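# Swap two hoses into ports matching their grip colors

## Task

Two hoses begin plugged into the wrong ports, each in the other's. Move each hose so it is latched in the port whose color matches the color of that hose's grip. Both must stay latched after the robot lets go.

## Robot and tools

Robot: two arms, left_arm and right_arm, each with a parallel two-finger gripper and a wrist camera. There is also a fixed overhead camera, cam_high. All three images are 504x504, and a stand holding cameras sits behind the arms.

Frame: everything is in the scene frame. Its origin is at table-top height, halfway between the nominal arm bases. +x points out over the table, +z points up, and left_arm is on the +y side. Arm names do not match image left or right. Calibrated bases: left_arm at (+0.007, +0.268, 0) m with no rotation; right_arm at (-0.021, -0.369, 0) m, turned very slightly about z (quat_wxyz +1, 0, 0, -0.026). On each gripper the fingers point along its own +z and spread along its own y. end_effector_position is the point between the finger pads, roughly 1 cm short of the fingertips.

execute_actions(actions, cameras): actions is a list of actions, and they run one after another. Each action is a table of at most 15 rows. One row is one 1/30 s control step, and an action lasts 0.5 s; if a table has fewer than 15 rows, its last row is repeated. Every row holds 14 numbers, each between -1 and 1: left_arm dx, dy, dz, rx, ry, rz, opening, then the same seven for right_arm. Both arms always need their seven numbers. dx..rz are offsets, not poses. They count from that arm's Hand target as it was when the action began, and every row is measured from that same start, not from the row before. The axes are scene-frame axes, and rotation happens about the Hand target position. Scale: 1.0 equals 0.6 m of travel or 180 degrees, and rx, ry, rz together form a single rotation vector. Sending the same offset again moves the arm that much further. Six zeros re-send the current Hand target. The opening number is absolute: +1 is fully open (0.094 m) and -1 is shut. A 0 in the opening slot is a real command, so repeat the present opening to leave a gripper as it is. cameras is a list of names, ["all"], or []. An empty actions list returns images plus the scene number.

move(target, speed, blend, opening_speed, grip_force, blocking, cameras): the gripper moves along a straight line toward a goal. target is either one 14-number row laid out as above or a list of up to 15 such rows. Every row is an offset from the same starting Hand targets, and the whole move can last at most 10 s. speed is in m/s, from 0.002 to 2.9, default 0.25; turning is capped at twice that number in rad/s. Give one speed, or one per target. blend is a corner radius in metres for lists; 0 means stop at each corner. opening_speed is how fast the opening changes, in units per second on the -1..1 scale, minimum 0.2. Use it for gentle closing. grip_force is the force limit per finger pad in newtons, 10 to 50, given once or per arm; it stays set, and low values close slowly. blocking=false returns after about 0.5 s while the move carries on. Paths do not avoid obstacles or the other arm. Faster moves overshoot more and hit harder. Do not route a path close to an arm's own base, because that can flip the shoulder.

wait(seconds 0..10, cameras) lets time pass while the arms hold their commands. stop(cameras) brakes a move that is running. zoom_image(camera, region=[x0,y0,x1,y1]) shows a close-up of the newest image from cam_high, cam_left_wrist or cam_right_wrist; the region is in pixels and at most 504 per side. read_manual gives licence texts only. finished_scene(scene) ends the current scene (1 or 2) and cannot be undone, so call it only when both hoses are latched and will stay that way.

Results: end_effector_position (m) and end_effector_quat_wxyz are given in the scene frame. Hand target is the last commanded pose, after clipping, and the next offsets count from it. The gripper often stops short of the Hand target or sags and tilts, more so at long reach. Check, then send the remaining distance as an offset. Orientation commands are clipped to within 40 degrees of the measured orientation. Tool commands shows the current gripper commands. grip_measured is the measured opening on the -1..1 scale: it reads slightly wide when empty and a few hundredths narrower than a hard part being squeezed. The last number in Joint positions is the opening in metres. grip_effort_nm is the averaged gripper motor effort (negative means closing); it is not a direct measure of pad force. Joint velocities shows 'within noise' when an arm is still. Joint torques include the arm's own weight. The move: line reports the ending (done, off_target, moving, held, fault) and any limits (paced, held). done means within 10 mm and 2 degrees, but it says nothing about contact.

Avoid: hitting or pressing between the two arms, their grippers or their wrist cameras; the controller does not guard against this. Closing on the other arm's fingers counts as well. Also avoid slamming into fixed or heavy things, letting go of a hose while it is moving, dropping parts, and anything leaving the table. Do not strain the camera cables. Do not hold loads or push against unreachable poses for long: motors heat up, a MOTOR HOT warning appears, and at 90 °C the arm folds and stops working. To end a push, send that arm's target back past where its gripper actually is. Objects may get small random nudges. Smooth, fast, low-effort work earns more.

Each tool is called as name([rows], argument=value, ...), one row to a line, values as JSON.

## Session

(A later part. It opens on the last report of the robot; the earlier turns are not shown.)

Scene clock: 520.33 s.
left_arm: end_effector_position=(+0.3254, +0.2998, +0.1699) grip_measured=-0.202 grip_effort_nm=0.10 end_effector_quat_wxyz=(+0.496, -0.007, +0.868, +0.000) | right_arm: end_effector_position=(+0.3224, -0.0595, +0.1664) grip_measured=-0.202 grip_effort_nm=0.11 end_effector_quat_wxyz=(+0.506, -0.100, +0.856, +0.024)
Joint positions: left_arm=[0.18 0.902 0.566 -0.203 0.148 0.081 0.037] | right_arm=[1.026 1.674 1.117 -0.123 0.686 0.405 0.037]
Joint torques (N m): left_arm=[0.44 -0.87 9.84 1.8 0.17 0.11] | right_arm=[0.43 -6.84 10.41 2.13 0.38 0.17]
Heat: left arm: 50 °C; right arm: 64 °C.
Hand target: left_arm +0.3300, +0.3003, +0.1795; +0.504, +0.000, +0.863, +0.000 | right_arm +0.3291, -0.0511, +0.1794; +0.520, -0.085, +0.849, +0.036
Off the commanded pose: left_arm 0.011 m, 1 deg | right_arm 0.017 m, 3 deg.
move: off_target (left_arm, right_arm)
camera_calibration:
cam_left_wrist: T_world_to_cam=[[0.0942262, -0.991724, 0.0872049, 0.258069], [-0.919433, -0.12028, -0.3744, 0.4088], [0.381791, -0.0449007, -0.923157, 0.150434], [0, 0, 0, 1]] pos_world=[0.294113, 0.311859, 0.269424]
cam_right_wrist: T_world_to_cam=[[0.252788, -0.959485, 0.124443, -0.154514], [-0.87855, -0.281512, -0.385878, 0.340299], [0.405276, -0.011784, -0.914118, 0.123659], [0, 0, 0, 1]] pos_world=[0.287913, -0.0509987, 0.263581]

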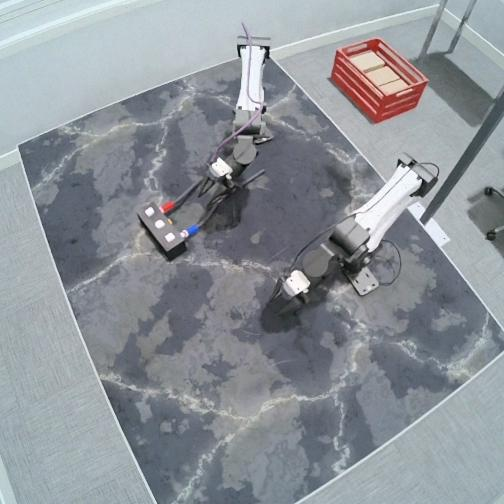

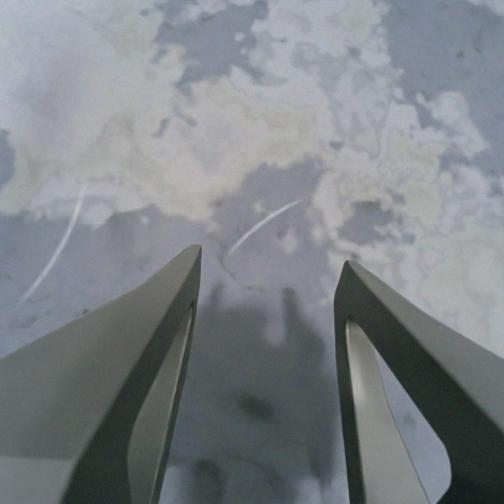

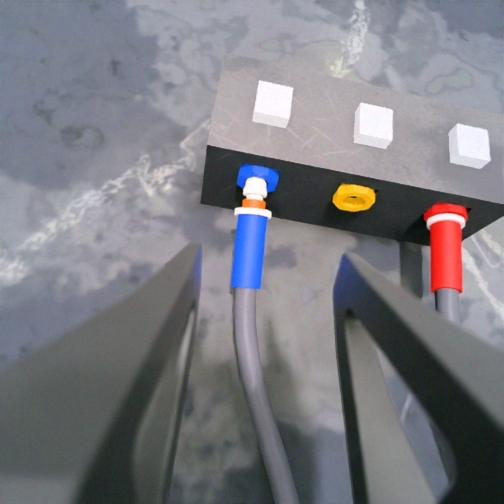

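move([
  [0,0,0,0,0,0,-0.2,0.093,0.003,0.04,0.018,-0.006,-0.024,-0.2],
  [0,0,0,0,0,0,-0.2,0.093,0.003,-0.107,0.018,-0.006,-0.024,-0.2],
], speed=0.15, cameras=["cam_right_wrist"])

Scene clock: 523.23 s.
left_arm: end_effector_position=(+0.3254, +0.2998, +0.1699) grip_measured=-0.202 grip_effort_nm=0.10 end_effector_quat_wxyz=(+0.496, -0.007, +0.868, +0.000) | right_arm: end_effector_position=(+0.3849, -0.0498, +0.1212) grip_measured=-0.202 grip_effort_nm=0.11 end_effector_quat_wxyz=(+0.531, -0.041, +0.845, +0.036)
Joint positions: left_arm=[0.18 0.902 0.566 -0.203 0.148 0.081 0.037] | right_arm=[0.929 1.92 1.165 0.169 0.672 0.411 0.037]
Joint torques (N m): left_arm=[0.44 -0.87 9.85 1.8 0.17 0.1] | right_arm=[0.34 -8.8 5.72 2.3 0.18 0.15]
Heat: left arm: 49 °C; right arm: 63 °C.
Hand target: left_arm +0.3300, +0.3003, +0.1795; +0.504, +0.000, +0.863, +0.000 | right_arm +0.3848, -0.0492, +0.1152; +0.531, -0.039, +0.846, +0.039
Off the commanded pose: left_arm 0.011 m, 1 deg | right_arm 0.006 m, 0 deg.
move: off_target (left_arm)
camera_calibration:
cam_right_wrist: T_world_to_cam=[[0.163142, -0.985253, 0.0515772, -0.113318], [-0.87774, -0.168814, -0.448414, 0.393467], [0.450509, 0.0278839, -0.892337, 0.0390871], [0, 0, 0, 1]] pos_world=[0.346239, -0.0463141, 0.21716]
Images, in order (width x height): cam_right_wrist 504x504.

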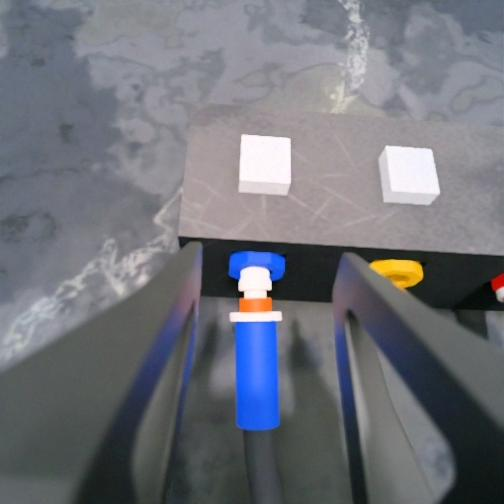

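zoom_image(camera="cam_right_wrist", region=[196, 230, 316, 450])

Scaled by 2.291 from the camera's 504x504 image, which has a finer 720x720 frame.

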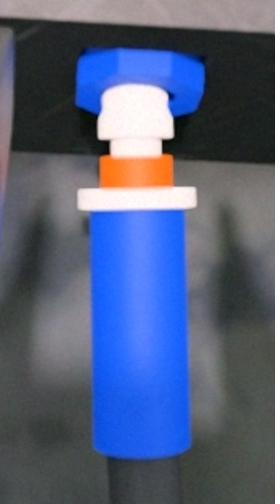

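move(target=[0,0,0,0,0,0,-0.2,0.001,-0.001,-0.112,0,0,0,-0.25], speed=0.1, cameras=["cam_right_wrist"])

Scene clock: 525.83 s.
left_arm: end_effector_position=(+0.3254, +0.2998, +0.1699) grip_measured=-0.202 grip_effort_nm=0.09 end_effector_quat_wxyz=(+0.496, -0.007, +0.868, +0.000) | right_arm: end_effector_position=(+0.3857, -0.0486, +0.0551) grip_measured=-0.248 grip_effort_nm=-0.14 end_effector_quat_wxyz=(+0.532, -0.040, +0.845, +0.037)
Joint positions: left_arm=[0.18 0.902 0.566 -0.203 0.148 0.081 0.037] | right_arm=[0.929 2.077 1.077 0.417 0.671 0.411 0.035]
Joint torques (N m): left_arm=[0.44 -0.87 9.87 1.79 0.17 0.11] | right_arm=[0.01 -9.02 4.94 2.3 0.19 0.12]
Heat: left arm: 49 °C; right arm: 63 °C.
Hand target: left_arm +0.3300, +0.3003, +0.1795; +0.504, +0.000, +0.863, +0.000 | right_arm +0.3855, -0.0498, +0.0481; +0.531, -0.039, +0.846, +0.039
Off the commanded pose: left_arm 0.011 m, 1 deg | right_arm 0.007 m, 0 deg.
move: off_target (left_arm)
camera_calibration:
cam_right_wrist: T_world_to_cam=[[0.163608, -0.985309, 0.0489755, -0.10898], [-0.876786, -0.167984, -0.450585, 0.364482], [0.452193, 0.0307781, -0.891389, -0.0208758], [0, 0, 0, 1]] pos_world=[0.346843, -0.0455092, 0.150959]
Images, in order (width x height): cam_right_wrist 504x504.

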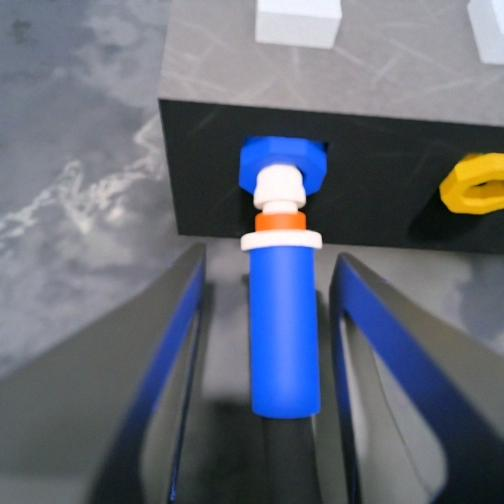

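move(target=[0,0,0,0,0,0,-0.2,0,-0.002,0,0,0,0,-0.9], speed=0.05, opening_speed=0.8, cameras=["cam_right_wrist"])

Scene clock: 527.07 s.
left_arm: end_effector_position=(+0.3254, +0.2998, +0.1699) grip_measured=-0.202 grip_effort_nm=0.10 end_effector_quat_wxyz=(+0.496, -0.007, +0.868, +0.000) | right_arm: end_effector_position=(+0.3860, -0.0489, +0.0552) grip_measured=-0.645 grip_effort_nm=-1.04 end_effector_quat_wxyz=(+0.532, -0.040, +0.845, +0.037)
Joint positions: left_arm=[0.18 0.902 0.566 -0.203 0.148 0.081 0.037] | right_arm=[0.928 2.077 1.077 0.418 0.671 0.411 0.017]
Joint torques (N m): left_arm=[0.46 -0.85 9.85 1.8 0.17 0.11] | right_arm=[-0.05 -9.24 4.48 2.34 0.15 0.11]
Heat: left arm: 48 °C; right arm: 63 °C.
Hand target: left_arm +0.3300, +0.3003, +0.1795; +0.504, +0.000, +0.863, +0.000 | right_arm +0.3855, -0.0511, +0.0481; +0.531, -0.038, +0.846, +0.039
Off the commanded pose: left_arm 0.011 m, 1 deg | right_arm 0.007 m, 0 deg.
move: off_target (left_arm)
camera_calibration:
cam_right_wrist: T_world_to_cam=[[0.162874, -0.985456, 0.0484687, -0.108906], [-0.876715, -0.167086, -0.451058, 0.364844], [0.452596, 0.0309725, -0.891177, -0.0210795], [0, 0, 0, 1]] pos_world=[0.347143, -0.0457087, 0.151059]
Images, in order (width x height): cam_right_wrist 504x504.

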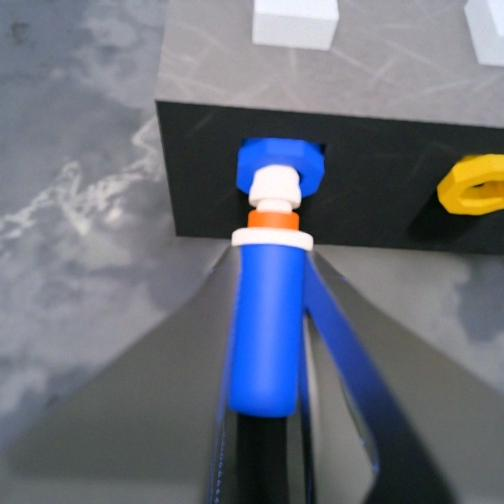

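move(target=[0,0,0,0,0,0,-0.2,0.005,-0.0025,0.03,0,0,0,-0.9], speed=0.05, cameras=["cam_right_wrist"])

Scene clock: 528.20 s.
left_arm: end_effector_position=(+0.3254, +0.2998, +0.1699) grip_measured=-0.202 grip_effort_nm=0.10 end_effector_quat_wxyz=(+0.496, -0.007, +0.868, +0.000) | right_arm: end_effector_position=(+0.3872, -0.0517, +0.0539) grip_measured=-0.645 grip_effort_nm=-1.05 end_effector_quat_wxyz=(+0.530, -0.039, +0.846, +0.034)
Joint positions: left_arm=[0.18 0.902 0.566 -0.203 0.148 0.081 0.037] | right_arm=[0.923 2.077 1.077 0.41 0.671 0.411 0.017]
Joint torques (N m): left_arm=[0.44 -0.85 9.87 1.8 0.17 0.11] | right_arm=[-0.34 -13 6.08 1.73 0.06 0.05]
Heat: left arm: 48 °C; right arm: 63 °C.
Hand target: left_arm +0.3300, +0.3003, +0.1795; +0.504, +0.000, +0.863, +0.000 | right_arm +0.3885, -0.0525, +0.0661; +0.531, -0.039, +0.846, +0.039
Off the commanded pose: left_arm 0.011 m, 1 deg | right_arm 0.012 m, 1 deg.
move: off_target (left_arm, right_arm)
camera_calibration:
cam_right_wrist: T_world_to_cam=[[0.157895, -0.986008, 0.0534487, -0.110224], [-0.879799, -0.165051, -0.445771, 0.365725], [0.448356, 0.023361, -0.89355, -0.0213324], [0, 0, 0, 1]] pos_world=[0.348733, -0.0478206, 0.149859]
Images, in order (width x height): cam_right_wrist 504x504.

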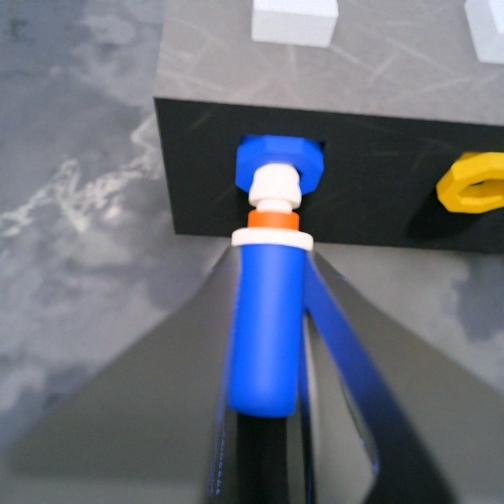

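move(target=[0,0,0,0,0,0,-0.2,0.0,0.001,0.02,0,0,0,-0.9], speed=0.04, cameras=["cam_right_wrist"])

Scene clock: 529.23 s.
left_arm: end_effector_position=(+0.3254, +0.2998, +0.1699) grip_measured=-0.202 grip_effort_nm=0.10 end_effector_quat_wxyz=(+0.496, -0.007, +0.868, +0.000) | right_arm: end_effector_position=(+0.3828, -0.0544, +0.0525) grip_measured=-0.645 grip_effort_nm=-1.05 end_effector_quat_wxyz=(+0.517, -0.049, +0.854, +0.026)
Joint positions: left_arm=[0.18 0.902 0.566 -0.203 0.148 0.081 0.037] | right_arm=[0.923 2.057 1.077 0.352 0.659 0.411 0.017]
Joint torques (N m): left_arm=[0.44 -0.85 9.85 1.79 0.17 0.11] | right_arm=[-0.16 -13.61 7.35 1.87 0.22 0.07]
Heat: left arm: 48 °C; right arm: 63 °C.
Hand target: left_arm +0.3300, +0.3003, +0.1795; +0.504, +0.000, +0.863, +0.000 | right_arm +0.3885, -0.0519, +0.0781; +0.531, -0.039, +0.846, +0.039
Off the commanded pose: left_arm 0.011 m, 1 deg | right_arm 0.026 m, 3 deg.
move: off_target (left_arm, right_arm)
camera_calibration:
cam_right_wrist: T_world_to_cam=[[0.169344, -0.98281, 0.0735369, -0.117326], [-0.891095, -0.184562, -0.414591, 0.362509], [0.421036, 0.00468025, -0.907032, -0.010433], [0, 0, 0, 1]] pos_world=[0.347291, -0.0483548, 0.149458]
Images, in order (width x height): cam_right_wrist 504x504.

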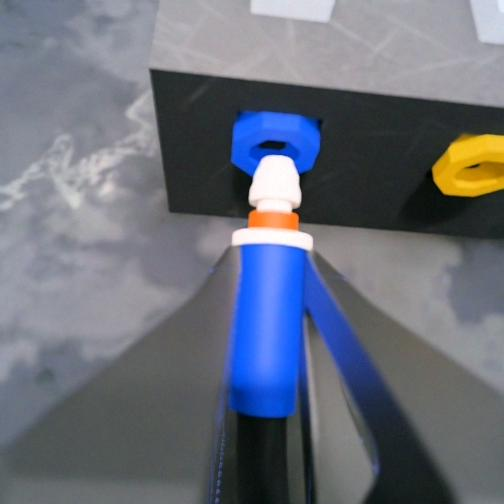

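move([
  [0,0,0,0,0,0,-0.2,-0.035,0.0,0.035,-0.017,0.138,0,-0.9],
  [0,0,0,0,0,0,-0.2,-0.031,0.0,-0.033,-0.017,0.138,0,-0.9],
], speed=0.06, cameras=["cam_right_wrist"])

Scene clock: 535.03 s.
left_arm: end_effector_position=(+0.3254, +0.2998, +0.1699) grip_measured=-0.202 grip_effort_nm=0.10 end_effector_quat_wxyz=(+0.496, -0.007, +0.868, +0.000) | right_arm: end_effector_position=(+0.3682, -0.0504, +0.0664) grip_measured=-0.645 grip_effort_nm=-1.05 end_effector_quat_wxyz=(+0.338, -0.049, +0.940, +0.024)
Joint positions: left_arm=[0.18 0.902 0.566 -0.203 0.148 0.081 0.037] | right_arm=[0.881 2.032 1.44 -0.418 0.427 0.602 0.017]
Joint torques (N m): left_arm=[0.44 -0.85 9.84 1.8 0.17 0.11] | right_arm=[-0.25 -9.55 5.76 1.76 0.19 0.15]
Heat: left arm: 47 °C; right arm: 61 °C.
Hand target: left_arm +0.3300, +0.3003, +0.1795; +0.504, +0.000, +0.863, +0.000 | right_arm +0.3699, -0.0519, +0.0583; +0.335, -0.043, +0.941, +0.024
Off the commanded pose: left_arm 0.011 m, 1 deg | right_arm 0.008 m, 1 deg.
move: off_target (left_arm)
camera_calibration:
cam_right_wrist: T_world_to_cam=[[0.187009, -0.982002, 0.0264502, -0.115349], [-0.981629, -0.18784, -0.0334855, 0.363812], [0.0378513, -0.0197022, -0.999089, 0.154309], [0, 0, 0, 1]] pos_world=[0.372859, -0.0418945, 0.169402]
Images, in order (width x height): cam_right_wrist 504x504.

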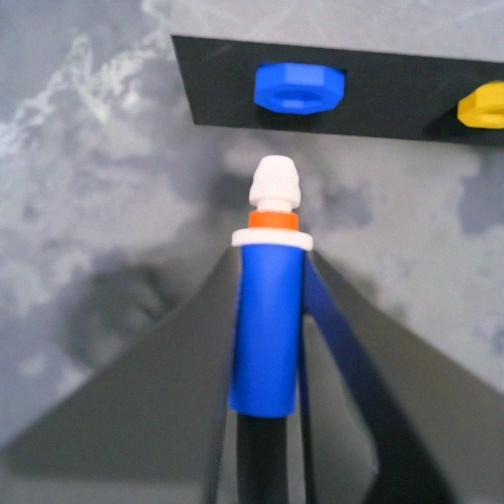

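move(target=[0,0,0,0,0,0,-0.2,0.013,-0.009,0.003,0,0,0,-0.9], speed=0.05, cameras=["cam_right_wrist"])

Scene clock: 536.10 s.
left_arm: end_effector_position=(+0.3254, +0.2998, +0.1699) grip_measured=-0.202 grip_effort_nm=0.10 end_effector_quat_wxyz=(+0.496, -0.007, +0.868, +0.000) | right_arm: end_effector_position=(+0.3750, -0.0579, +0.0660) grip_measured=-0.645 grip_effort_nm=-1.05 end_effector_quat_wxyz=(+0.336, -0.041, +0.941, +0.024)
Joint positions: left_arm=[0.18 0.902 0.566 -0.203 0.148 0.081 0.037] | right_arm=[0.857 2.032 1.44 -0.416 0.416 0.598 0.017]
Joint torques (N m): left_arm=[0.47 -0.84 9.88 1.8 0.17 0.11] | right_arm=[-0.16 -9.35 6.49 1.77 0.15 0]
Heat: left arm: 47 °C; right arm: 61 °C.
Hand target: left_arm +0.3300, +0.3003, +0.1795; +0.504, +0.000, +0.863, +0.000 | right_arm +0.3778, -0.0574, +0.0601; +0.335, -0.043, +0.941, +0.024
Off the commanded pose: left_arm 0.011 m, 1 deg | right_arm 0.007 m, 0 deg.
move: off_target (left_arm)
camera_calibration:
cam_right_wrist: T_world_to_cam=[[0.172659, -0.984769, 0.0204555, -0.118332], [-0.984432, -0.173219, -0.0298031, 0.370701], [0.0328925, -0.0149913, -0.999346, 0.155632], [0, 0, 0, 1]] pos_world=[0.380242, -0.0499839, 0.168999]
Images, in order (width x height): cam_right_wrist 504x504.

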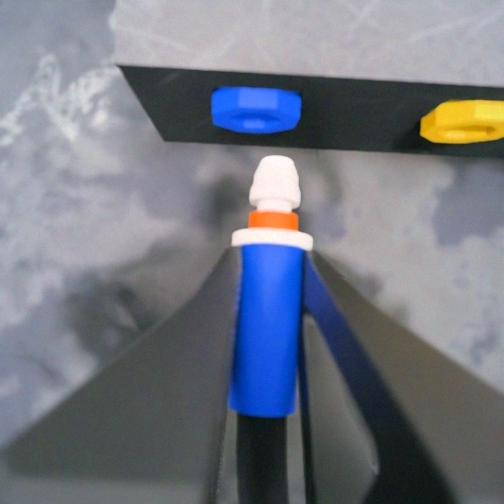

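move(target=[0,0,0,0,0,0,-0.2,0.003,0.008,0.002,0,0,0,-0.9], speed=0.05, cameras=["cam_right_wrist"])

Scene clock: 537.37 s.
left_arm: end_effector_position=(+0.3254, +0.2998, +0.1699) grip_measured=-0.202 grip_effort_nm=0.10 end_effector_quat_wxyz=(+0.496, -0.007, +0.868, +0.000) | right_arm: end_effector_position=(+0.3744, -0.0584, +0.0592) grip_measured=-0.645 grip_effort_nm=-1.05 end_effector_quat_wxyz=(+0.331, -0.043, +0.943, +0.020)
Joint positions: left_arm=[0.18 0.902 0.566 -0.203 0.148 0.081 0.037] | right_arm=[0.857 2.046 1.44 -0.416 0.415 0.597 0.017]
Joint torques (N m): left_arm=[0.46 -0.84 9.85 1.8 0.17 0.11] | right_arm=[0.27 -9.46 8.76 1.56 0.21 0.04]
Heat: left arm: 47 °C; right arm: 61 °C.
Hand target: left_arm +0.3300, +0.3003, +0.1795; +0.504, +0.000, +0.863, +0.000 | right_arm +0.3796, -0.0526, +0.0613; +0.335, -0.043, +0.941, +0.024
Off the commanded pose: left_arm 0.011 m, 1 deg | right_arm 0.008 m, 1 deg.
move: off_target (left_arm)
camera_calibration:
cam_right_wrist: T_world_to_cam=[[0.173941, -0.984329, 0.029011, -0.119551], [-0.984499, -0.174493, -0.0176951, 0.369071], [0.02248, -0.0254834, -0.999422, 0.152096], [0, 0, 0, 1]] pos_world=[0.380726, -0.0494009, 0.162007]
Images, in order (width x height): cam_right_wrist 504x504.

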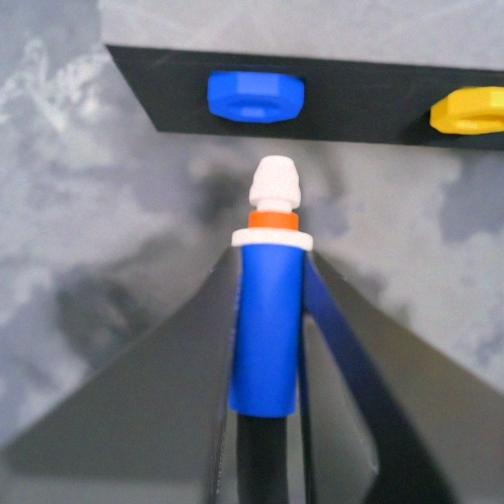

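move([
  [0,0,0,0,0,0,-0.2,-0.01,0.02,0.035,0,0,0,-0.9],
  [0,0,0,0,0,0,-0.2,-0.002,-0.004,-0.0055,0,0,0,-0.9],
], speed=0.06, cameras=["cam_right_wrist"])

Scene clock: 539.63 s.
left_arm: end_effector_position=(+0.3254, +0.2998, +0.1699) grip_measured=-0.202 grip_effort_nm=0.10 end_effector_quat_wxyz=(+0.496, -0.007, +0.868, +0.000) | right_arm: end_effector_position=(+0.3775, -0.0543, +0.0653) grip_measured=-0.645 grip_effort_nm=-1.04 end_effector_quat_wxyz=(+0.337, -0.040, +0.940, +0.026)
Joint positions: left_arm=[0.18 0.902 0.566 -0.203 0.148 0.081 0.037] | right_arm=[0.859 2.046 1.457 -0.415 0.416 0.6 0.017]
Joint torques (N m): left_arm=[0.43 -0.83 9.85 1.8 0.17 0.11] | right_arm=[-0.02 -9.77 5.75 1.78 0.19 -0.02]
Heat: left arm: 47 °C; right arm: 61 °C.
Hand target: left_arm +0.3300, +0.3003, +0.1795; +0.504, +0.000, +0.863, +0.000 | right_arm +0.3783, -0.0549, +0.0580; +0.335, -0.043, +0.941, +0.024
Off the commanded pose: left_arm 0.011 m, 1 deg | right_arm 0.007 m, 0 deg.
move: off_target (left_arm)
camera_calibration:
cam_right_wrist: T_world_to_cam=[[0.172206, -0.98491, 0.0172284, -0.114833], [-0.984425, -0.172696, -0.0329153, 0.373954], [0.0353939, -0.0112919, -0.99931, 0.154216], [0, 0, 0, 1]] pos_world=[0.382446, -0.0467779, 0.168397]
Images, in order (width x height): cam_right_wrist 504x504.

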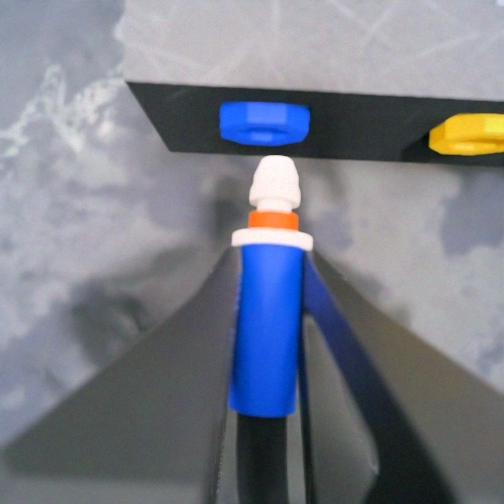

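move([
  [0,0,0,0,0,0,-0.2,-0.01,0.03,0.035,0,0,0,-0.9],
  [0,0,0,0,0,0,-0.2,0.0,0.0053,0.0025,0,0,0,-0.9],
], speed=0.06, cameras=["cam_right_wrist"])

Scene clock: 541.90 s.
left_arm: end_effector_position=(+0.3254, +0.2998, +0.1699) grip_measured=-0.202 grip_effort_nm=0.10 end_effector_quat_wxyz=(+0.496, -0.007, +0.868, +0.000) | right_arm: end_effector_position=(+0.3778, -0.0516, +0.0697) grip_measured=-0.645 grip_effort_nm=-1.05 end_effector_quat_wxyz=(+0.339, -0.039, +0.940, +0.027)
Joint positions: left_arm=[0.18 0.902 0.566 -0.203 0.148 0.081 0.037] | right_arm=[0.863 2.046 1.473 -0.427 0.419 0.604 0.017]
Joint torques (N m): left_arm=[0.44 -0.87 9.85 1.8 0.17 0.11] | right_arm=[0.08 -9.39 5.72 1.79 0.2 -0.01]
Heat: left arm: 47 °C; right arm: 60 °C.
Hand target: left_arm +0.3300, +0.3003, +0.1795; +0.504, +0.000, +0.863, +0.000 | right_arm +0.3783, -0.0518, +0.0595; +0.335, -0.043, +0.941, +0.024
Off the commanded pose: left_arm 0.011 m, 1 deg | right_arm 0.010 m, 1 deg.
move: off_target (left_arm)
camera_calibration:
cam_right_wrist: T_world_to_cam=[[0.171154, -0.985142, 0.0141604, -0.111716], [-0.984452, -0.171575, -0.0376338, 0.375378], [0.0395042, -0.00749905, -0.999191, 0.157212], [0, 0, 0, 1]] pos_world=[0.382452, -0.0444716, 0.172794]
Images, in order (width x height): cam_right_wrist 504x504.

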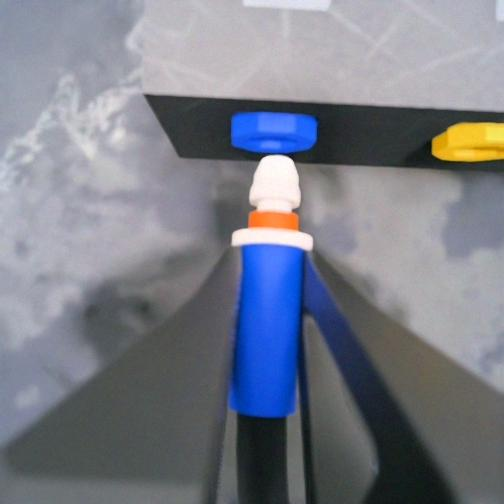

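move(target=[0,0,0,0,0,0,-0.2,0.025,0.002,-0.004,0,0,0,-0.9], speed=0.05, cameras=["cam_right_wrist"])

Scene clock: 542.97 s.
left_arm: end_effector_position=(+0.3254, +0.2998, +0.1699) grip_measured=-0.202 grip_effort_nm=0.10 end_effector_quat_wxyz=(+0.496, -0.007, +0.868, +0.000) | right_arm: end_effector_position=(+0.3822, -0.0599, +0.0488) grip_measured=-0.645 grip_effort_nm=-1.05 end_effector_quat_wxyz=(+0.323, -0.045, +0.945, +0.012)
Joint positions: left_arm=[0.18 0.902 0.566 -0.203 0.148 0.081 0.037] | right_arm=[0.842 2.088 1.473 -0.424 0.408 0.583 0.017]
Joint torques (N m): left_arm=[0.46 -0.87 9.84 1.79 0.17 0.11] | right_arm=[-0.06 -9.74 10.03 1.67 0.19 -0.03]
Heat: left arm: 47 °C; right arm: 60 °C.
Hand target: left_arm +0.3300, +0.3003, +0.1795; +0.504, +0.000, +0.863, +0.000 | right_arm +0.3933, -0.0506, +0.0569; +0.335, -0.043, +0.941, +0.024
Off the commanded pose: left_arm 0.011 m, 1 deg | right_arm 0.017 m, 2 deg.
move: off_target (left_arm, right_arm)
camera_calibration:
cam_right_wrist: T_world_to_cam=[[0.17313, -0.983965, 0.0428911, -0.12239], [-0.984881, -0.173228, 0.00146417, 0.375568], [0.00598924, -0.0424961, -0.999079, 0.146857], [0, 0, 0, 1]] pos_world=[0.390199, -0.0491276, 0.151421]
Images, in order (width x height): cam_right_wrist 504x504.

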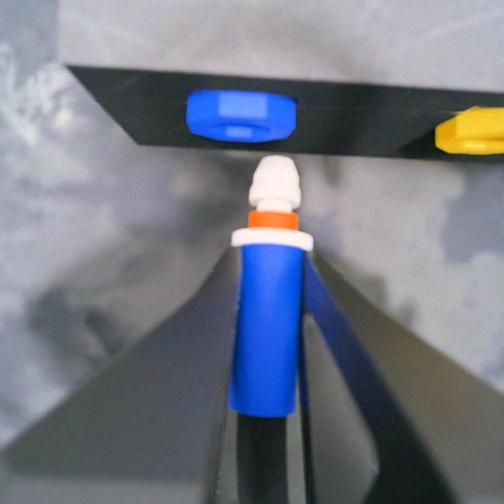

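move([
  [0,0,0,0,0,0,-0.2,-0.036,0.028,0.04,0,0,0,-0.9],
  [0,0,0,0,0,0,-0.2,-0.025,-0.002,0.003,0,0,0,-0.9],
  [0,0,0,0,0,0,-0.2,0.0,0.001,0.025,0,0,0,-0.9],
], speed=[0.06,0.06,0.03], cameras=["cam_right_wrist"])

Scene clock: 546.50 s.
left_arm: end_effector_position=(+0.3254, +0.2998, +0.1699) grip_measured=-0.202 grip_effort_nm=0.10 end_effector_quat_wxyz=(+0.496, -0.007, +0.868, +0.000) | right_arm: end_effector_position=(+0.3841, -0.0569, +0.0580) grip_measured=-0.645 grip_effort_nm=-1.04 end_effector_quat_wxyz=(+0.322, -0.046, +0.945, +0.012)
Joint positions: left_arm=[0.18 0.902 0.566 -0.203 0.148 0.081 0.037] | right_arm=[0.843 2.088 1.512 -0.464 0.408 0.583 0.017]
Joint torques (N m): left_arm=[0.47 -0.87 9.85 1.79 0.17 0.11] | right_arm=[-0.13 -11.11 9.88 1.51 0.18 -0.03]
Heat: left arm: 47 °C; right arm: 60 °C.
Hand target: left_arm +0.3300, +0.3003, +0.1795; +0.504, +0.000, +0.863, +0.000 | right_arm +0.3933, -0.0501, +0.0719; +0.335, -0.043, +0.941, +0.024
Off the commanded pose: left_arm 0.011 m, 1 deg | right_arm 0.018 m, 2 deg.
move: off_target (left_arm, right_arm)
camera_calibration:
cam_right_wrist: T_world_to_cam=[[0.174645, -0.983679, 0.0433037, -0.12081], [-0.984616, -0.174722, 0.00202442, 0.377682], [0.00557474, -0.0429911, -0.99906, 0.156301], [0, 0, 0, 1]] pos_world=[0.392099, -0.0461287, 0.160621]
Images, in order (width x height): cam_right_wrist 504x504.

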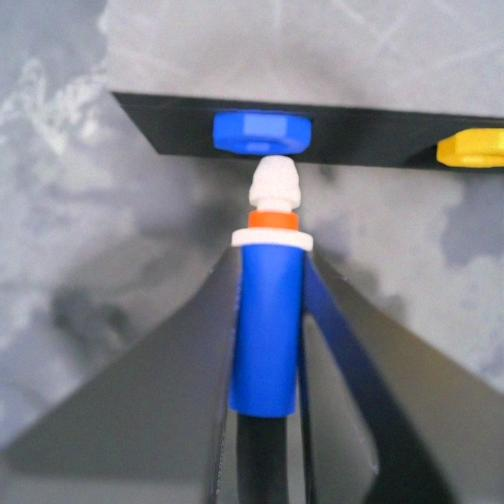

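move(target=[0,0,0,0,0,0,-0.2,-0.018,0.012,0.012,0,0,0,-0.9], speed=0.05, cameras=["cam_right_wrist"])

Scene clock: 547.87 s.
left_arm: end_effector_position=(+0.3254, +0.2998, +0.1699) grip_measured=-0.202 grip_effort_nm=0.10 end_effector_quat_wxyz=(+0.496, -0.007, +0.868, +0.000) | right_arm: end_effector_position=(+0.3722, -0.0529, +0.0541) grip_measured=-0.645 grip_effort_nm=-1.05 end_effector_quat_wxyz=(+0.310, -0.056, +0.949, +0.006)
Joint positions: left_arm=[0.18 0.902 0.566 -0.203 0.148 0.081 0.037] | right_arm=[0.866 2.088 1.512 -0.498 0.408 0.592 0.017]
Joint torques (N m): left_arm=[0.44 -0.87 9.84 1.8 0.17 0.1] | right_arm=[0.53 -12.46 10.32 1.44 0.34 0.19]
Heat: left arm: 47 °C; right arm: 59 °C.
Hand target: left_arm +0.3300, +0.3003, +0.1795; +0.504, +0.000, +0.863, +0.000 | right_arm +0.3824, -0.0428, +0.0791; +0.335, -0.043, +0.941, +0.024
Off the commanded pose: left_arm 0.011 m, 1 deg | right_arm 0.029 m, 4 deg.
move: off_target (left_arm, right_arm)
camera_calibration:
cam_right_wrist: T_world_to_cam=[[0.191338, -0.979823, 0.0577627, -0.121381], [-0.981372, -0.189941, 0.028841, 0.363349], [-0.0172876, -0.0622051, -0.997914, 0.160041], [0, 0, 0, 1]] pos_world=[0.382572, -0.0399621, 0.156239]
Images, in order (width x height): cam_right_wrist 504x504.

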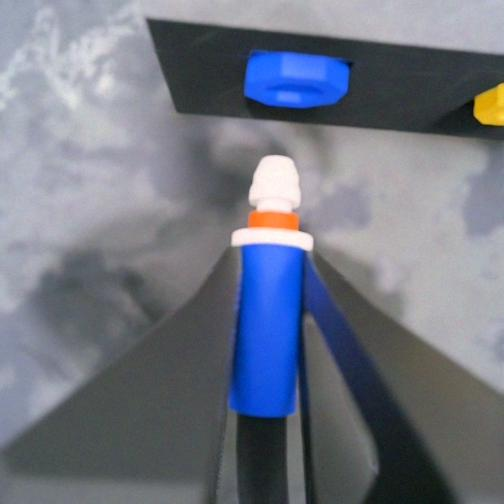

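move([
  [0,0,0,0,0,0,-0.2,-0.079,-0.02,0.035,0,0,0,-0.9],
  [0,0,0,0,0,0,-0.2,-0.079,-0.010,-0.001,0,0,0,-0.9],
  [0,0,0,0,0,0,-0.2,0.004,-0.0025,-0.001,0,0,0,-0.9],
], speed=[0.08,0.06,0.05], blend=[0.01,0.005,0], cameras=["cam_right_wrist"])

Scene clock: 550.67 s.
left_arm: end_effector_position=(+0.3254, +0.2998, +0.1699) grip_measured=-0.202 grip_effort_nm=0.10 end_effector_quat_wxyz=(+0.496, -0.007, +0.868, +0.000) | right_arm: end_effector_position=(+0.3766, -0.0519, +0.0726) grip_measured=-0.645 grip_effort_nm=-1.05 end_effector_quat_wxyz=(+0.328, -0.043, +0.944, +0.016)
Joint positions: left_arm=[0.18 0.902 0.566 -0.203 0.148 0.081 0.037] | right_arm=[0.865 2.058 1.519 -0.495 0.421 0.605 0.017]
Joint torques (N m): left_arm=[0.46 -0.88 9.87 1.8 0.17 0.11] | right_arm=[0.02 -9.44 10.17 1.53 0.2 0.01]
Heat: left arm: 47 °C; right arm: 59 °C.
Hand target: left_arm +0.3300, +0.3003, +0.1795; +0.504, +0.000, +0.863, +0.000 | right_arm +0.3849, -0.0444, +0.0786; +0.335, -0.043, +0.941, +0.024
Off the commanded pose: left_arm 0.011 m, 1 deg | right_arm 0.013 m, 1 deg.
move: off_target (left_arm, right_arm)
camera_calibration:
cam_right_wrist: T_world_to_cam=[[0.172267, -0.984436, 0.0347966, -0.113705], [-0.984898, -0.172753, -0.011464, 0.372344], [0.0172968, -0.0322962, -0.999329, 0.167199], [0, 0, 0, 1]] pos_world=[0.383417, -0.0422113, 0.175312]
Images, in order (width x height): cam_right_wrist 504x504.

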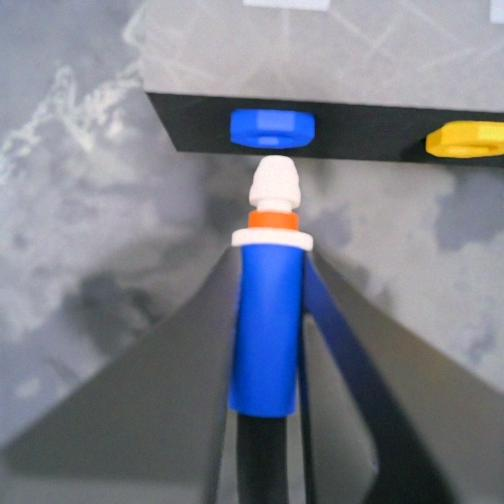

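move(target=[0,0,0,0,0,0,-0.2,0.022,0.005,0.003,0,0,0,-0.9], speed=0.05, cameras=["cam_right_wrist"])

Scene clock: 551.67 s.
left_arm: end_effector_position=(+0.3254, +0.2998, +0.1699) grip_measured=-0.202 grip_effort_nm=0.10 end_effector_quat_wxyz=(+0.496, -0.007, +0.868, +0.000) | right_arm: end_effector_position=(+0.3840, -0.0477, +0.0716) grip_measured=-0.645 grip_effort_nm=-1.05 end_effector_quat_wxyz=(+0.320, -0.049, +0.946, +0.015)
Joint positions: left_arm=[0.18 0.902 0.566 -0.203 0.148 0.081 0.037] | right_arm=[0.855 2.096 1.582 -0.532 0.404 0.59 0.017]
Joint torques (N m): left_arm=[0.46 -0.85 9.85 1.79 0.17 0.11] | right_arm=[-0.61 -9.69 10.5 1.69 0.27 -0.02]
Heat: left arm: 47 °C; right arm: 59 °C.
Hand target: left_arm +0.3300, +0.3003, +0.1795; +0.504, +0.000, +0.863, +0.000 | right_arm +0.3981, -0.0414, +0.0804; +0.335, -0.043, +0.941, +0.024
Off the commanded pose: left_arm 0.011 m, 1 deg | right_arm 0.018 m, 2 deg.
move: off_target (left_arm, right_arm)
camera_calibration:
cam_right_wrist: T_world_to_cam=[[0.183422, -0.982264, 0.0389183, -0.115254], [-0.983034, -0.18329, 0.00696654, 0.377918], [0.000290357, -0.0395358, -0.999218, 0.172402], [0, 0, 0, 1]] pos_world=[0.392596, -0.037125, 0.17412]
Images, in order (width x height): cam_right_wrist 504x504.

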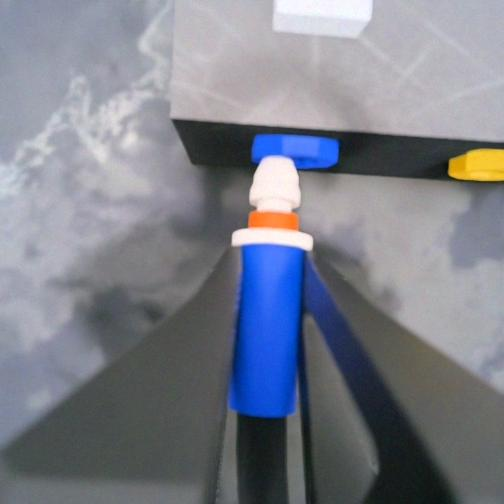

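move([
  [0,0,0,0,0,0,-0.2,-0.03,-0.004,-0.002,0,0,0,-0.9],
  [0,0,0,0,0,0,-0.2,-0.025,-0.014,0,0,0,0,-0.9],
], speed=0.05, cameras=["cam_right_wrist"])

Scene clock: 553.07 s.
left_arm: end_effector_position=(+0.3254, +0.2998, +0.1699) grip_measured=-0.202 grip_effort_nm=0.10 end_effector_quat_wxyz=(+0.496, -0.007, +0.868, +0.000) | right_arm: end_effector_position=(+0.3793, -0.0484, +0.0629) grip_measured=-0.645 grip_effort_nm=-1.04 end_effector_quat_wxyz=(+0.318, -0.051, +0.947, +0.012)
Joint positions: left_arm=[0.18 0.902 0.566 -0.203 0.148 0.081 0.037] | right_arm=[0.862 2.096 1.55 -0.508 0.408 0.595 0.017]
Joint torques (N m): left_arm=[0.46 -0.85 9.85 1.8 0.17 0.11] | right_arm=[-0.2 -14.46 5.64 1.66 0.28 0.06]
Heat: left arm: 47 °C; right arm: 59 °C.
Hand target: left_arm +0.3300, +0.3003, +0.1795; +0.504, +0.000, +0.863, +0.000 | right_arm +0.3830, -0.0497, +0.0803; +0.335, -0.043, +0.941, +0.024
Off the commanded pose: left_arm 0.011 m, 1 deg | right_arm 0.018 m, 3 deg.
move: off_target (left_arm, right_arm)
camera_calibration:
cam_right_wrist: T_world_to_cam=[[0.18457, -0.981848, 0.0436887, -0.115546], [-0.982813, -0.184222, 0.0118849, 0.372774], [-0.00362074, -0.0451314, -0.998974, 0.164876], [0, 0, 0, 1]] pos_world=[0.38829, -0.0373341, 0.165325]
Images, in order (width x height): cam_right_wrist 504x504.

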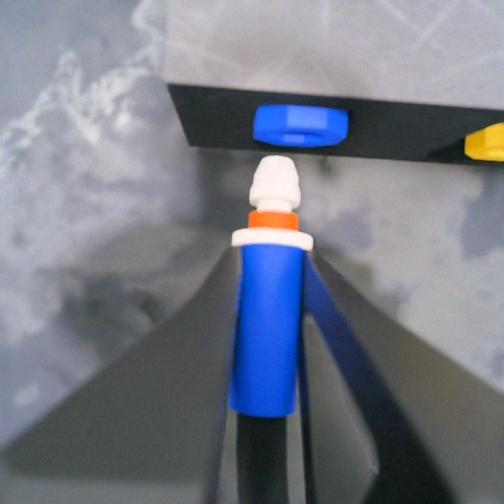

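move([
  [0,0,0,0,0,0,-0.2,-0.080,-0.009,0.033,0,0,0,-0.9],
  [0,0,0,0,0,0,-0.2,-0.080,0.0012,-0.003,0,0,0,-0.9],
  [0,0,0,0,0,0,-0.2,0.0283,0.0112,-0.002,0,0,0,-0.9],
], speed=[0.08,0.06,0.05], blend=[0.01,0.005,0], cameras=["cam_right_wrist"])

Scene clock: 556.00 s.
left_arm: end_effector_position=(+0.3254, +0.2998, +0.1699) grip_measured=-0.202 grip_effort_nm=0.10 end_effector_quat_wxyz=(+0.496, -0.007, +0.868, +0.000) | right_arm: end_effector_position=(+0.3890, -0.0509, +0.0702) grip_measured=-0.645 grip_effort_nm=-1.05 end_effector_quat_wxyz=(+0.322, -0.045, +0.945, +0.014)
Joint positions: left_arm=[0.18 0.902 0.566 -0.203 0.148 0.081 0.037] | right_arm=[0.844 2.1 1.58 -0.518 0.405 0.585 0.017]
Joint torques (N m): left_arm=[0.46 -0.85 9.85 1.8 0.17 0.11] | right_arm=[-0.1 -9.98 10.41 1.6 0.22 0]
Heat: left arm: 47 °C; right arm: 59 °C.
Hand target: left_arm +0.3300, +0.3003, +0.1795; +0.504, +0.000, +0.863, +0.000 | right_arm +0.4001, -0.0431, +0.0792; +0.335, -0.043, +0.941, +0.024
Off the commanded pose: left_arm 0.011 m, 1 deg | right_arm 0.016 m, 2 deg.
move: off_target (left_arm, right_arm)
camera_calibration:
cam_right_wrist: T_world_to_cam=[[0.1758, -0.983674, 0.0384642, -0.116317], [-0.98441, -0.175884, 0.00122148, 0.383571], [0.0055637, -0.0380793, -0.999259, 0.168938], [0, 0, 0, 1]] pos_world=[0.3971, -0.0405212, 0.172818]
Images, in order (width x height): cam_right_wrist 504x504.

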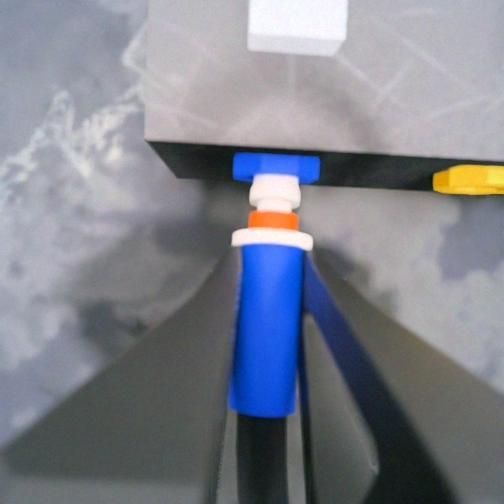

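move(target=[0,0,0,0,0,0,-0.2,0.02,0.0025,0.004,0,0,0,-0.9], speed=0.05, cameras=["cam_right_wrist"])

Scene clock: 557.07 s.
left_arm: end_effector_position=(+0.3254, +0.2998, +0.1699) grip_measured=-0.202 grip_effort_nm=0.10 end_effector_quat_wxyz=(+0.496, -0.007, +0.868, +0.000) | right_arm: end_effector_position=(+0.3930, -0.0507, +0.0697) grip_measured=-0.645 grip_effort_nm=-1.04 end_effector_quat_wxyz=(+0.310, -0.052, +0.949, +0.008)
Joint positions: left_arm=[0.18 0.902 0.566 -0.203 0.148 0.081 0.037] | right_arm=[0.834 2.127 1.635 -0.569 0.391 0.57 0.017]
Joint torques (N m): left_arm=[0.46 -0.87 9.87 1.79 0.18 0.11] | right_arm=[-0.76 -9.84 10.74 1.9 0.28 -0.01]
Heat: left arm: 47 °C; right arm: 60 °C.
Hand target: left_arm +0.3300, +0.3003, +0.1795; +0.504, +0.000, +0.863, +0.000 | right_arm +0.4121, -0.0416, +0.0816; +0.335, -0.043, +0.941, +0.024
Off the commanded pose: left_arm 0.011 m, 1 deg | right_arm 0.024 m, 4 deg.
move: off_target (left_arm, right_arm)
camera_calibration:
cam_right_wrist: T_world_to_cam=[[0.185645, -0.981303, 0.0507896, -0.121463], [-0.982446, -0.1844, 0.0282274, 0.384423], [-0.018334, -0.0551383, -0.99831, 0.176915], [0, 0, 0, 1]] pos_world=[0.403467, -0.0385499, 0.171934]
Images, in order (width x height): cam_right_wrist 504x504.

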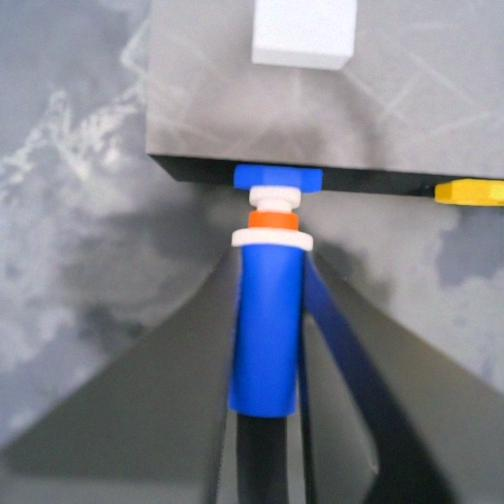

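move(target=[0,0,0,0,0,0,-0.2,0.01,0.001,0.0,0.014,-0.115,0,-0.9], speed=0.1, cameras=["cam_right_wrist"])

Scene clock: 559.70 s.
left_arm: end_effector_position=(+0.3254, +0.2998, +0.1699) grip_measured=-0.202 grip_effort_nm=0.10 end_effector_quat_wxyz=(+0.496, -0.007, +0.868, +0.000) | right_arm: end_effector_position=(+0.3949, -0.0501, +0.0599) grip_measured=-0.645 grip_effort_nm=-1.05 end_effector_quat_wxyz=(+0.459, -0.064, +0.886, -0.010)
Joint positions: left_arm=[0.18 0.902 0.566 -0.203 0.148 0.081 0.037] | right_arm=[0.901 2.077 1.29 -0.008 0.623 0.442 0.017]
Joint torques (N m): left_arm=[0.47 -0.85 9.85 1.8 0.17 0.11] | right_arm=[-2.14 -11.23 6.67 3.43 0.01 -0.06]
Heat: left arm: 47 °C; right arm: 59 °C.
Hand target: left_arm +0.3300, +0.3003, +0.1795; +0.504, +0.000, +0.863, +0.000 | right_arm +0.4181, -0.0408, +0.0817; +0.500, -0.040, +0.864, +0.037
Off the commanded pose: left_arm 0.011 m, 1 deg | right_arm 0.033 m, 8 deg.
move: off_target (left_arm, right_arm)
camera_calibration:
cam_right_wrist: T_world_to_cam=[[0.171487, -0.976047, 0.133882, -0.119836], [-0.937998, -0.203313, -0.280757, 0.386654], [0.301252, -0.0774346, -0.950395, 0.0369953], [0, 0, 0, 1]] pos_world=[0.372086, -0.0354887, 0.15976]
Images, in order (width x height): cam_right_wrist 504x504.

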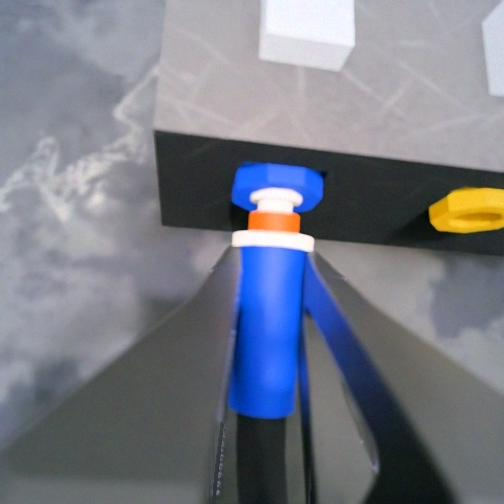

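move(target=[0,0,0,0,0,0,-0.2,0.01,0.001,0.04,0.03,0.005,0,-0.9], speed=0.08, cameras=["cam_right_wrist"])

Scene clock: 560.97 s.
left_arm: end_effector_position=(+0.3254, +0.2998, +0.1699) grip_measured=-0.202 grip_effort_nm=0.10 end_effector_quat_wxyz=(+0.496, -0.007, +0.868, +0.000) | right_arm: end_effector_position=(+0.3952, -0.0508, +0.0616) grip_measured=-0.645 grip_effort_nm=-1.05 end_effector_quat_wxyz=(+0.441, -0.057, +0.896, +0.019)
Joint positions: left_arm=[0.18 0.902 0.566 -0.203 0.148 0.081 0.037] | right_arm=[0.879 2.054 1.289 -0.033 0.551 0.472 0.017]
Joint torques (N m): left_arm=[0.44 -0.87 9.85 1.8 0.17 0.11] | right_arm=[-2.4 -13.87 8.31 3.26 0.04 0.15]
Heat: left arm: 47 °C; right arm: 60 °C.
Hand target: left_arm +0.3300, +0.3003, +0.1795; +0.504, +0.000, +0.863, +0.000 | right_arm +0.4240, -0.0403, +0.1056; +0.494, -0.016, +0.866, +0.077
Off the commanded pose: left_arm 0.011 m, 1 deg | right_arm 0.054 m, 11 deg.
move: off_target (left_arm, right_arm)
camera_calibration:
cam_right_wrist: T_world_to_cam=[[0.186757, -0.979792, 0.0716182, -0.12326], [-0.947288, -0.19892, -0.251148, 0.389339], [0.26032, -0.0209393, -0.965295, 0.0584312], [0, 0, 0, 1]] pos_world=[0.376625, -0.0420987, 0.163013]
Images, in order (width x height): cam_right_wrist 504x504.

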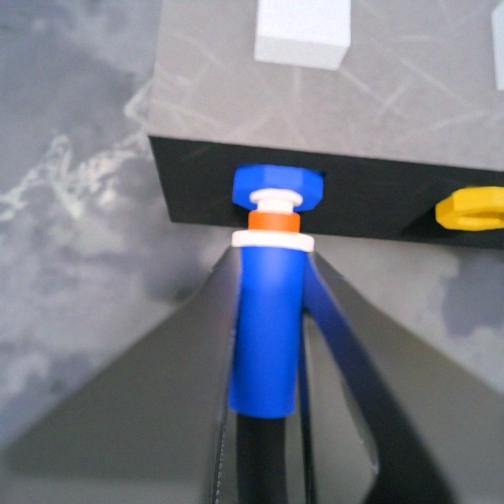

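move(target=[0,0,0,0,0,0,-0.2,-0.01,0,0.0,0,0,0,-0.9], speed=0.08, grip_force=[50,10], cameras=["cam_right_wrist"])

Scene clock: 561.90 s.
left_arm: end_effector_position=(+0.3254, +0.2998, +0.1699) grip_measured=-0.202 grip_effort_nm=0.10 end_effector_quat_wxyz=(+0.496, -0.007, +0.868, +0.000) | right_arm: end_effector_position=(+0.3951, -0.0508, +0.0618) grip_measured=-0.627 grip_effort_nm=-0.31 end_effector_quat_wxyz=(+0.439, -0.054, +0.897, +0.023)
Joint positions: left_arm=[0.18 0.902 0.566 -0.203 0.148 0.081 0.037] | right_arm=[0.877 2.052 1.289 -0.036 0.543 0.48 0.018]
Joint torques (N m): left_arm=[0.47 -0.85 9.85 1.8 0.17 0.11] | right_arm=[-1.4 -14.38 7.06 3.27 0.2 0.17]
Heat: left arm: 47 °C; right arm: 60 °C.
Hand target: left_arm +0.3300, +0.3003, +0.1795; +0.504, +0.000, +0.863, +0.000 | right_arm +0.4181, -0.0403, +0.1055; +0.494, -0.016, +0.866, +0.077
Off the commanded pose: left_arm 0.011 m, 1 deg | right_arm 0.051 m, 11 deg.
grip_force (N): 50, 10
move: off_target (left_arm, right_arm)
camera_calibration:
cam_right_wrist: T_world_to_cam=[[0.185335, -0.980751, 0.0614673, -0.122075], [-0.948818, -0.194877, -0.248532, 0.389955], [0.255727, -0.0122596, -0.966671, 0.0610199], [0, 0, 0, 1]] pos_world=[0.377017, -0.0429841, 0.163406]
Images, in order (width x height): cam_right_wrist 504x504.

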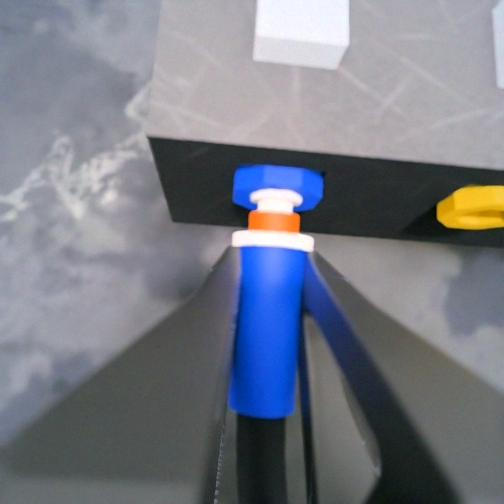

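move(target=[0,0,0,0,0,0,-0.2,-0.02,0.0,0.03,0,0,0,-0.9], speed=0.08, cameras=["cam_right_wrist"])

Scene clock: 563.77 s.
left_arm: end_effector_position=(+0.3254, +0.2998, +0.1699) grip_measured=-0.202 grip_effort_nm=0.10 end_effector_quat_wxyz=(+0.496, -0.007, +0.868, +0.000) | right_arm: end_effector_position=(+0.3935, -0.0503, +0.0631) grip_measured=-0.627 grip_effort_nm=-0.31 end_effector_quat_wxyz=(+0.436, -0.050, +0.898, +0.030)
Joint positions: left_arm=[0.18 0.902 0.566 -0.203 0.148 0.081 0.037] | right_arm=[0.877 2.043 1.284 -0.039 0.532 0.494 0.018]
Joint torques (N m): left_arm=[0.44 -0.87 9.87 1.8 0.17 0.11] | right_arm=[0.35 -17.8 7.19 2.72 0.49 0.19]
Heat: left arm: 47 °C; right arm: 61 °C.
Hand target: left_arm +0.3300, +0.3003, +0.1795; +0.504, +0.000, +0.863, +0.000 | right_arm +0.4061, -0.0404, +0.1236; +0.494, -0.016, +0.866, +0.078
Off the commanded pose: left_arm 0.011 m, 1 deg | right_arm 0.062 m, 10 deg.
grip_force (N): 50, 10
move: off_target (left_arm, right_arm)
camera_calibration:
cam_right_wrist: T_world_to_cam=[[0.185361, -0.981688, 0.0439393, -0.12031], [-0.950667, -0.190464, -0.244857, 0.389516], [0.248742, 0.00361542, -0.968563, 0.066318], [0, 0, 0, 1]] pos_world=[0.376105, -0.0441577, 0.164895]
Images, in order (width x height): cam_right_wrist 504x504.

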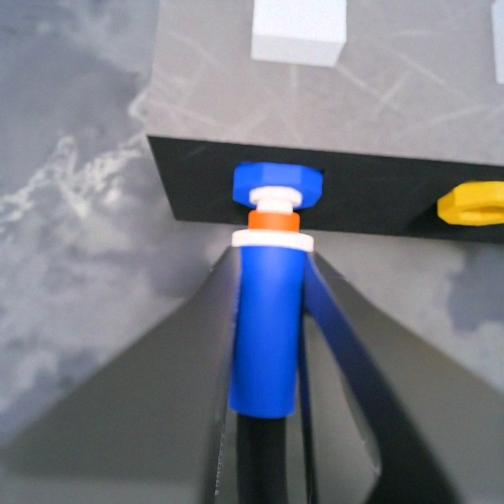

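move(target=[0,0,0,0,0,0,-0.2,0.010,-0.002,-0.069,-0.0435,0.1094,0.005,-0.9], speed=0.06, grip_force=[50,50], cameras=["cam_right_wrist"])

Scene clock: 567.80 s.
left_arm: end_effector_position=(+0.3254, +0.2998, +0.1699) grip_measured=-0.202 grip_effort_nm=0.10 end_effector_quat_wxyz=(+0.496, -0.007, +0.868, +0.000) | right_arm: end_effector_position=(+0.3865, -0.0509, +0.0672) grip_measured=-0.645 grip_effort_nm=-1.05 end_effector_quat_wxyz=(+0.301, -0.067, +0.951, +0.004)
Joint positions: left_arm=[0.18 0.902 0.566 -0.203 0.148 0.081 0.037] | right_arm=[0.84 2.122 1.627 -0.586 0.381 0.551 0.017]
Joint torques (N m): left_arm=[0.46 -0.87 9.85 1.8 0.17 0.11] | right_arm=[-1.2 -9.77 11.02 2.09 0.39 0.17]
Heat: left arm: 47 °C; right arm: 61 °C.
Hand target: left_arm +0.3300, +0.3003, +0.1795; +0.504, +0.000, +0.863, +0.000 | right_arm +0.4121, -0.0415, +0.0823; +0.336, -0.042, +0.940, +0.024
Off the commanded pose: left_arm 0.011 m, 1 deg | right_arm 0.031 m, 6 deg.
move: off_target (left_arm, right_arm)
camera_calibration:
cam_right_wrist: T_world_to_cam=[[0.212036, -0.97506, 0.0655605, -0.13116], [-0.976621, -0.20899, 0.0503529, 0.373105], [-0.0353957, -0.0747044, -0.996577, 0.179755], [0, 0, 0, 1]] pos_world=[0.398555, -0.0364855, 0.168951]
Images, in order (width x height): cam_right_wrist 504x504.

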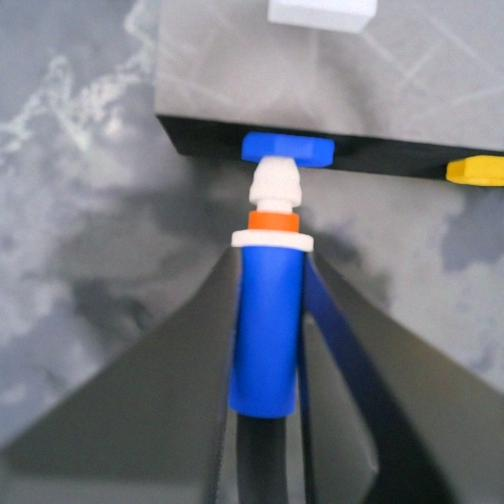

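move([
  [0,0,0,0,0,0,-0.2,-0.1285,-0.0225,0.0295,0,0,0,-0.9],
  [0,0,0,0,0,0,-0.2,-0.1285,-0.0125,-0.0063,0,0,0,-0.9],
  [0,0,0,0,0,0,-0.2,-0.02,-0.0025,-0.005,0,0,0,-0.9],
], speed=[0.08,0.06,0.05], blend=[0.01,0.005,0], cameras=["cam_right_wrist"])

Scene clock: 571.17 s.
left_arm: end_effector_position=(+0.3254, +0.2998, +0.1699) grip_measured=-0.202 grip_effort_nm=0.10 end_effector_quat_wxyz=(+0.496, -0.007, +0.868, +0.000) | right_arm: end_effector_position=(+0.3871, -0.0516, +0.0690) grip_measured=-0.645 grip_effort_nm=-1.05 end_effector_quat_wxyz=(+0.319, -0.047, +0.946, +0.012)
Joint positions: left_arm=[0.18 0.902 0.566 -0.203 0.148 0.081 0.037] | right_arm=[0.845 2.099 1.577 -0.524 0.404 0.586 0.017]
Joint torques (N m): left_arm=[0.46 -0.85 9.85 1.8 0.17 0.11] | right_arm=[-0.17 -9.92 10.47 1.7 0.26 -0.03]
Heat: left arm: 47 °C; right arm: 60 °C.
Hand target: left_arm +0.3300, +0.3003, +0.1795; +0.504, +0.000, +0.863, +0.000 | right_arm +0.4000, -0.0430, +0.0791; +0.336, -0.043, +0.941, +0.024
Off the commanded pose: left_arm 0.011 m, 1 deg | right_arm 0.019 m, 2 deg.
move: off_target (left_arm, right_arm)
camera_calibration:
cam_right_wrist: T_world_to_cam=[[0.176888, -0.983328, 0.0421407, -0.117387], [-0.984231, -0.176711, 0.00792592, 0.380976], [-0.000347053, -0.0428782, -0.99908, 0.169751], [0, 0, 0, 1]] pos_world=[0.395791, -0.0408289, 0.171522]
Images, in order (width x height): cam_right_wrist 504x504.

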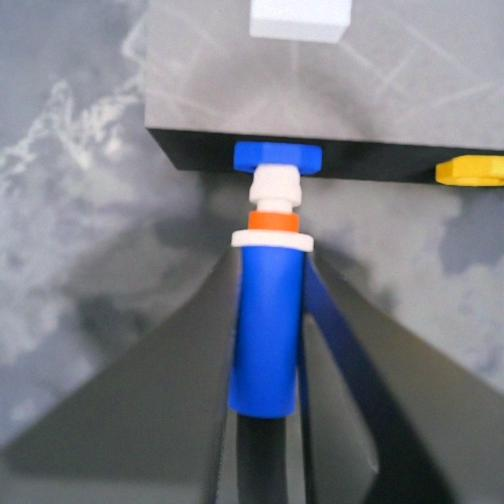

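zoom_image(camera="cam_right_wrist", region=[210, 110, 350, 270])

Scaled by 3.150 from the camera's 504x504 image, which has a finer 720x720 frame.

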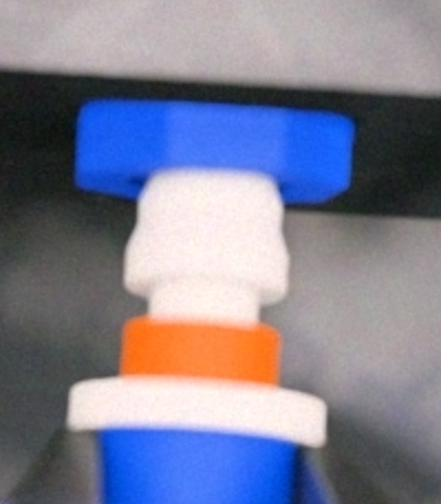

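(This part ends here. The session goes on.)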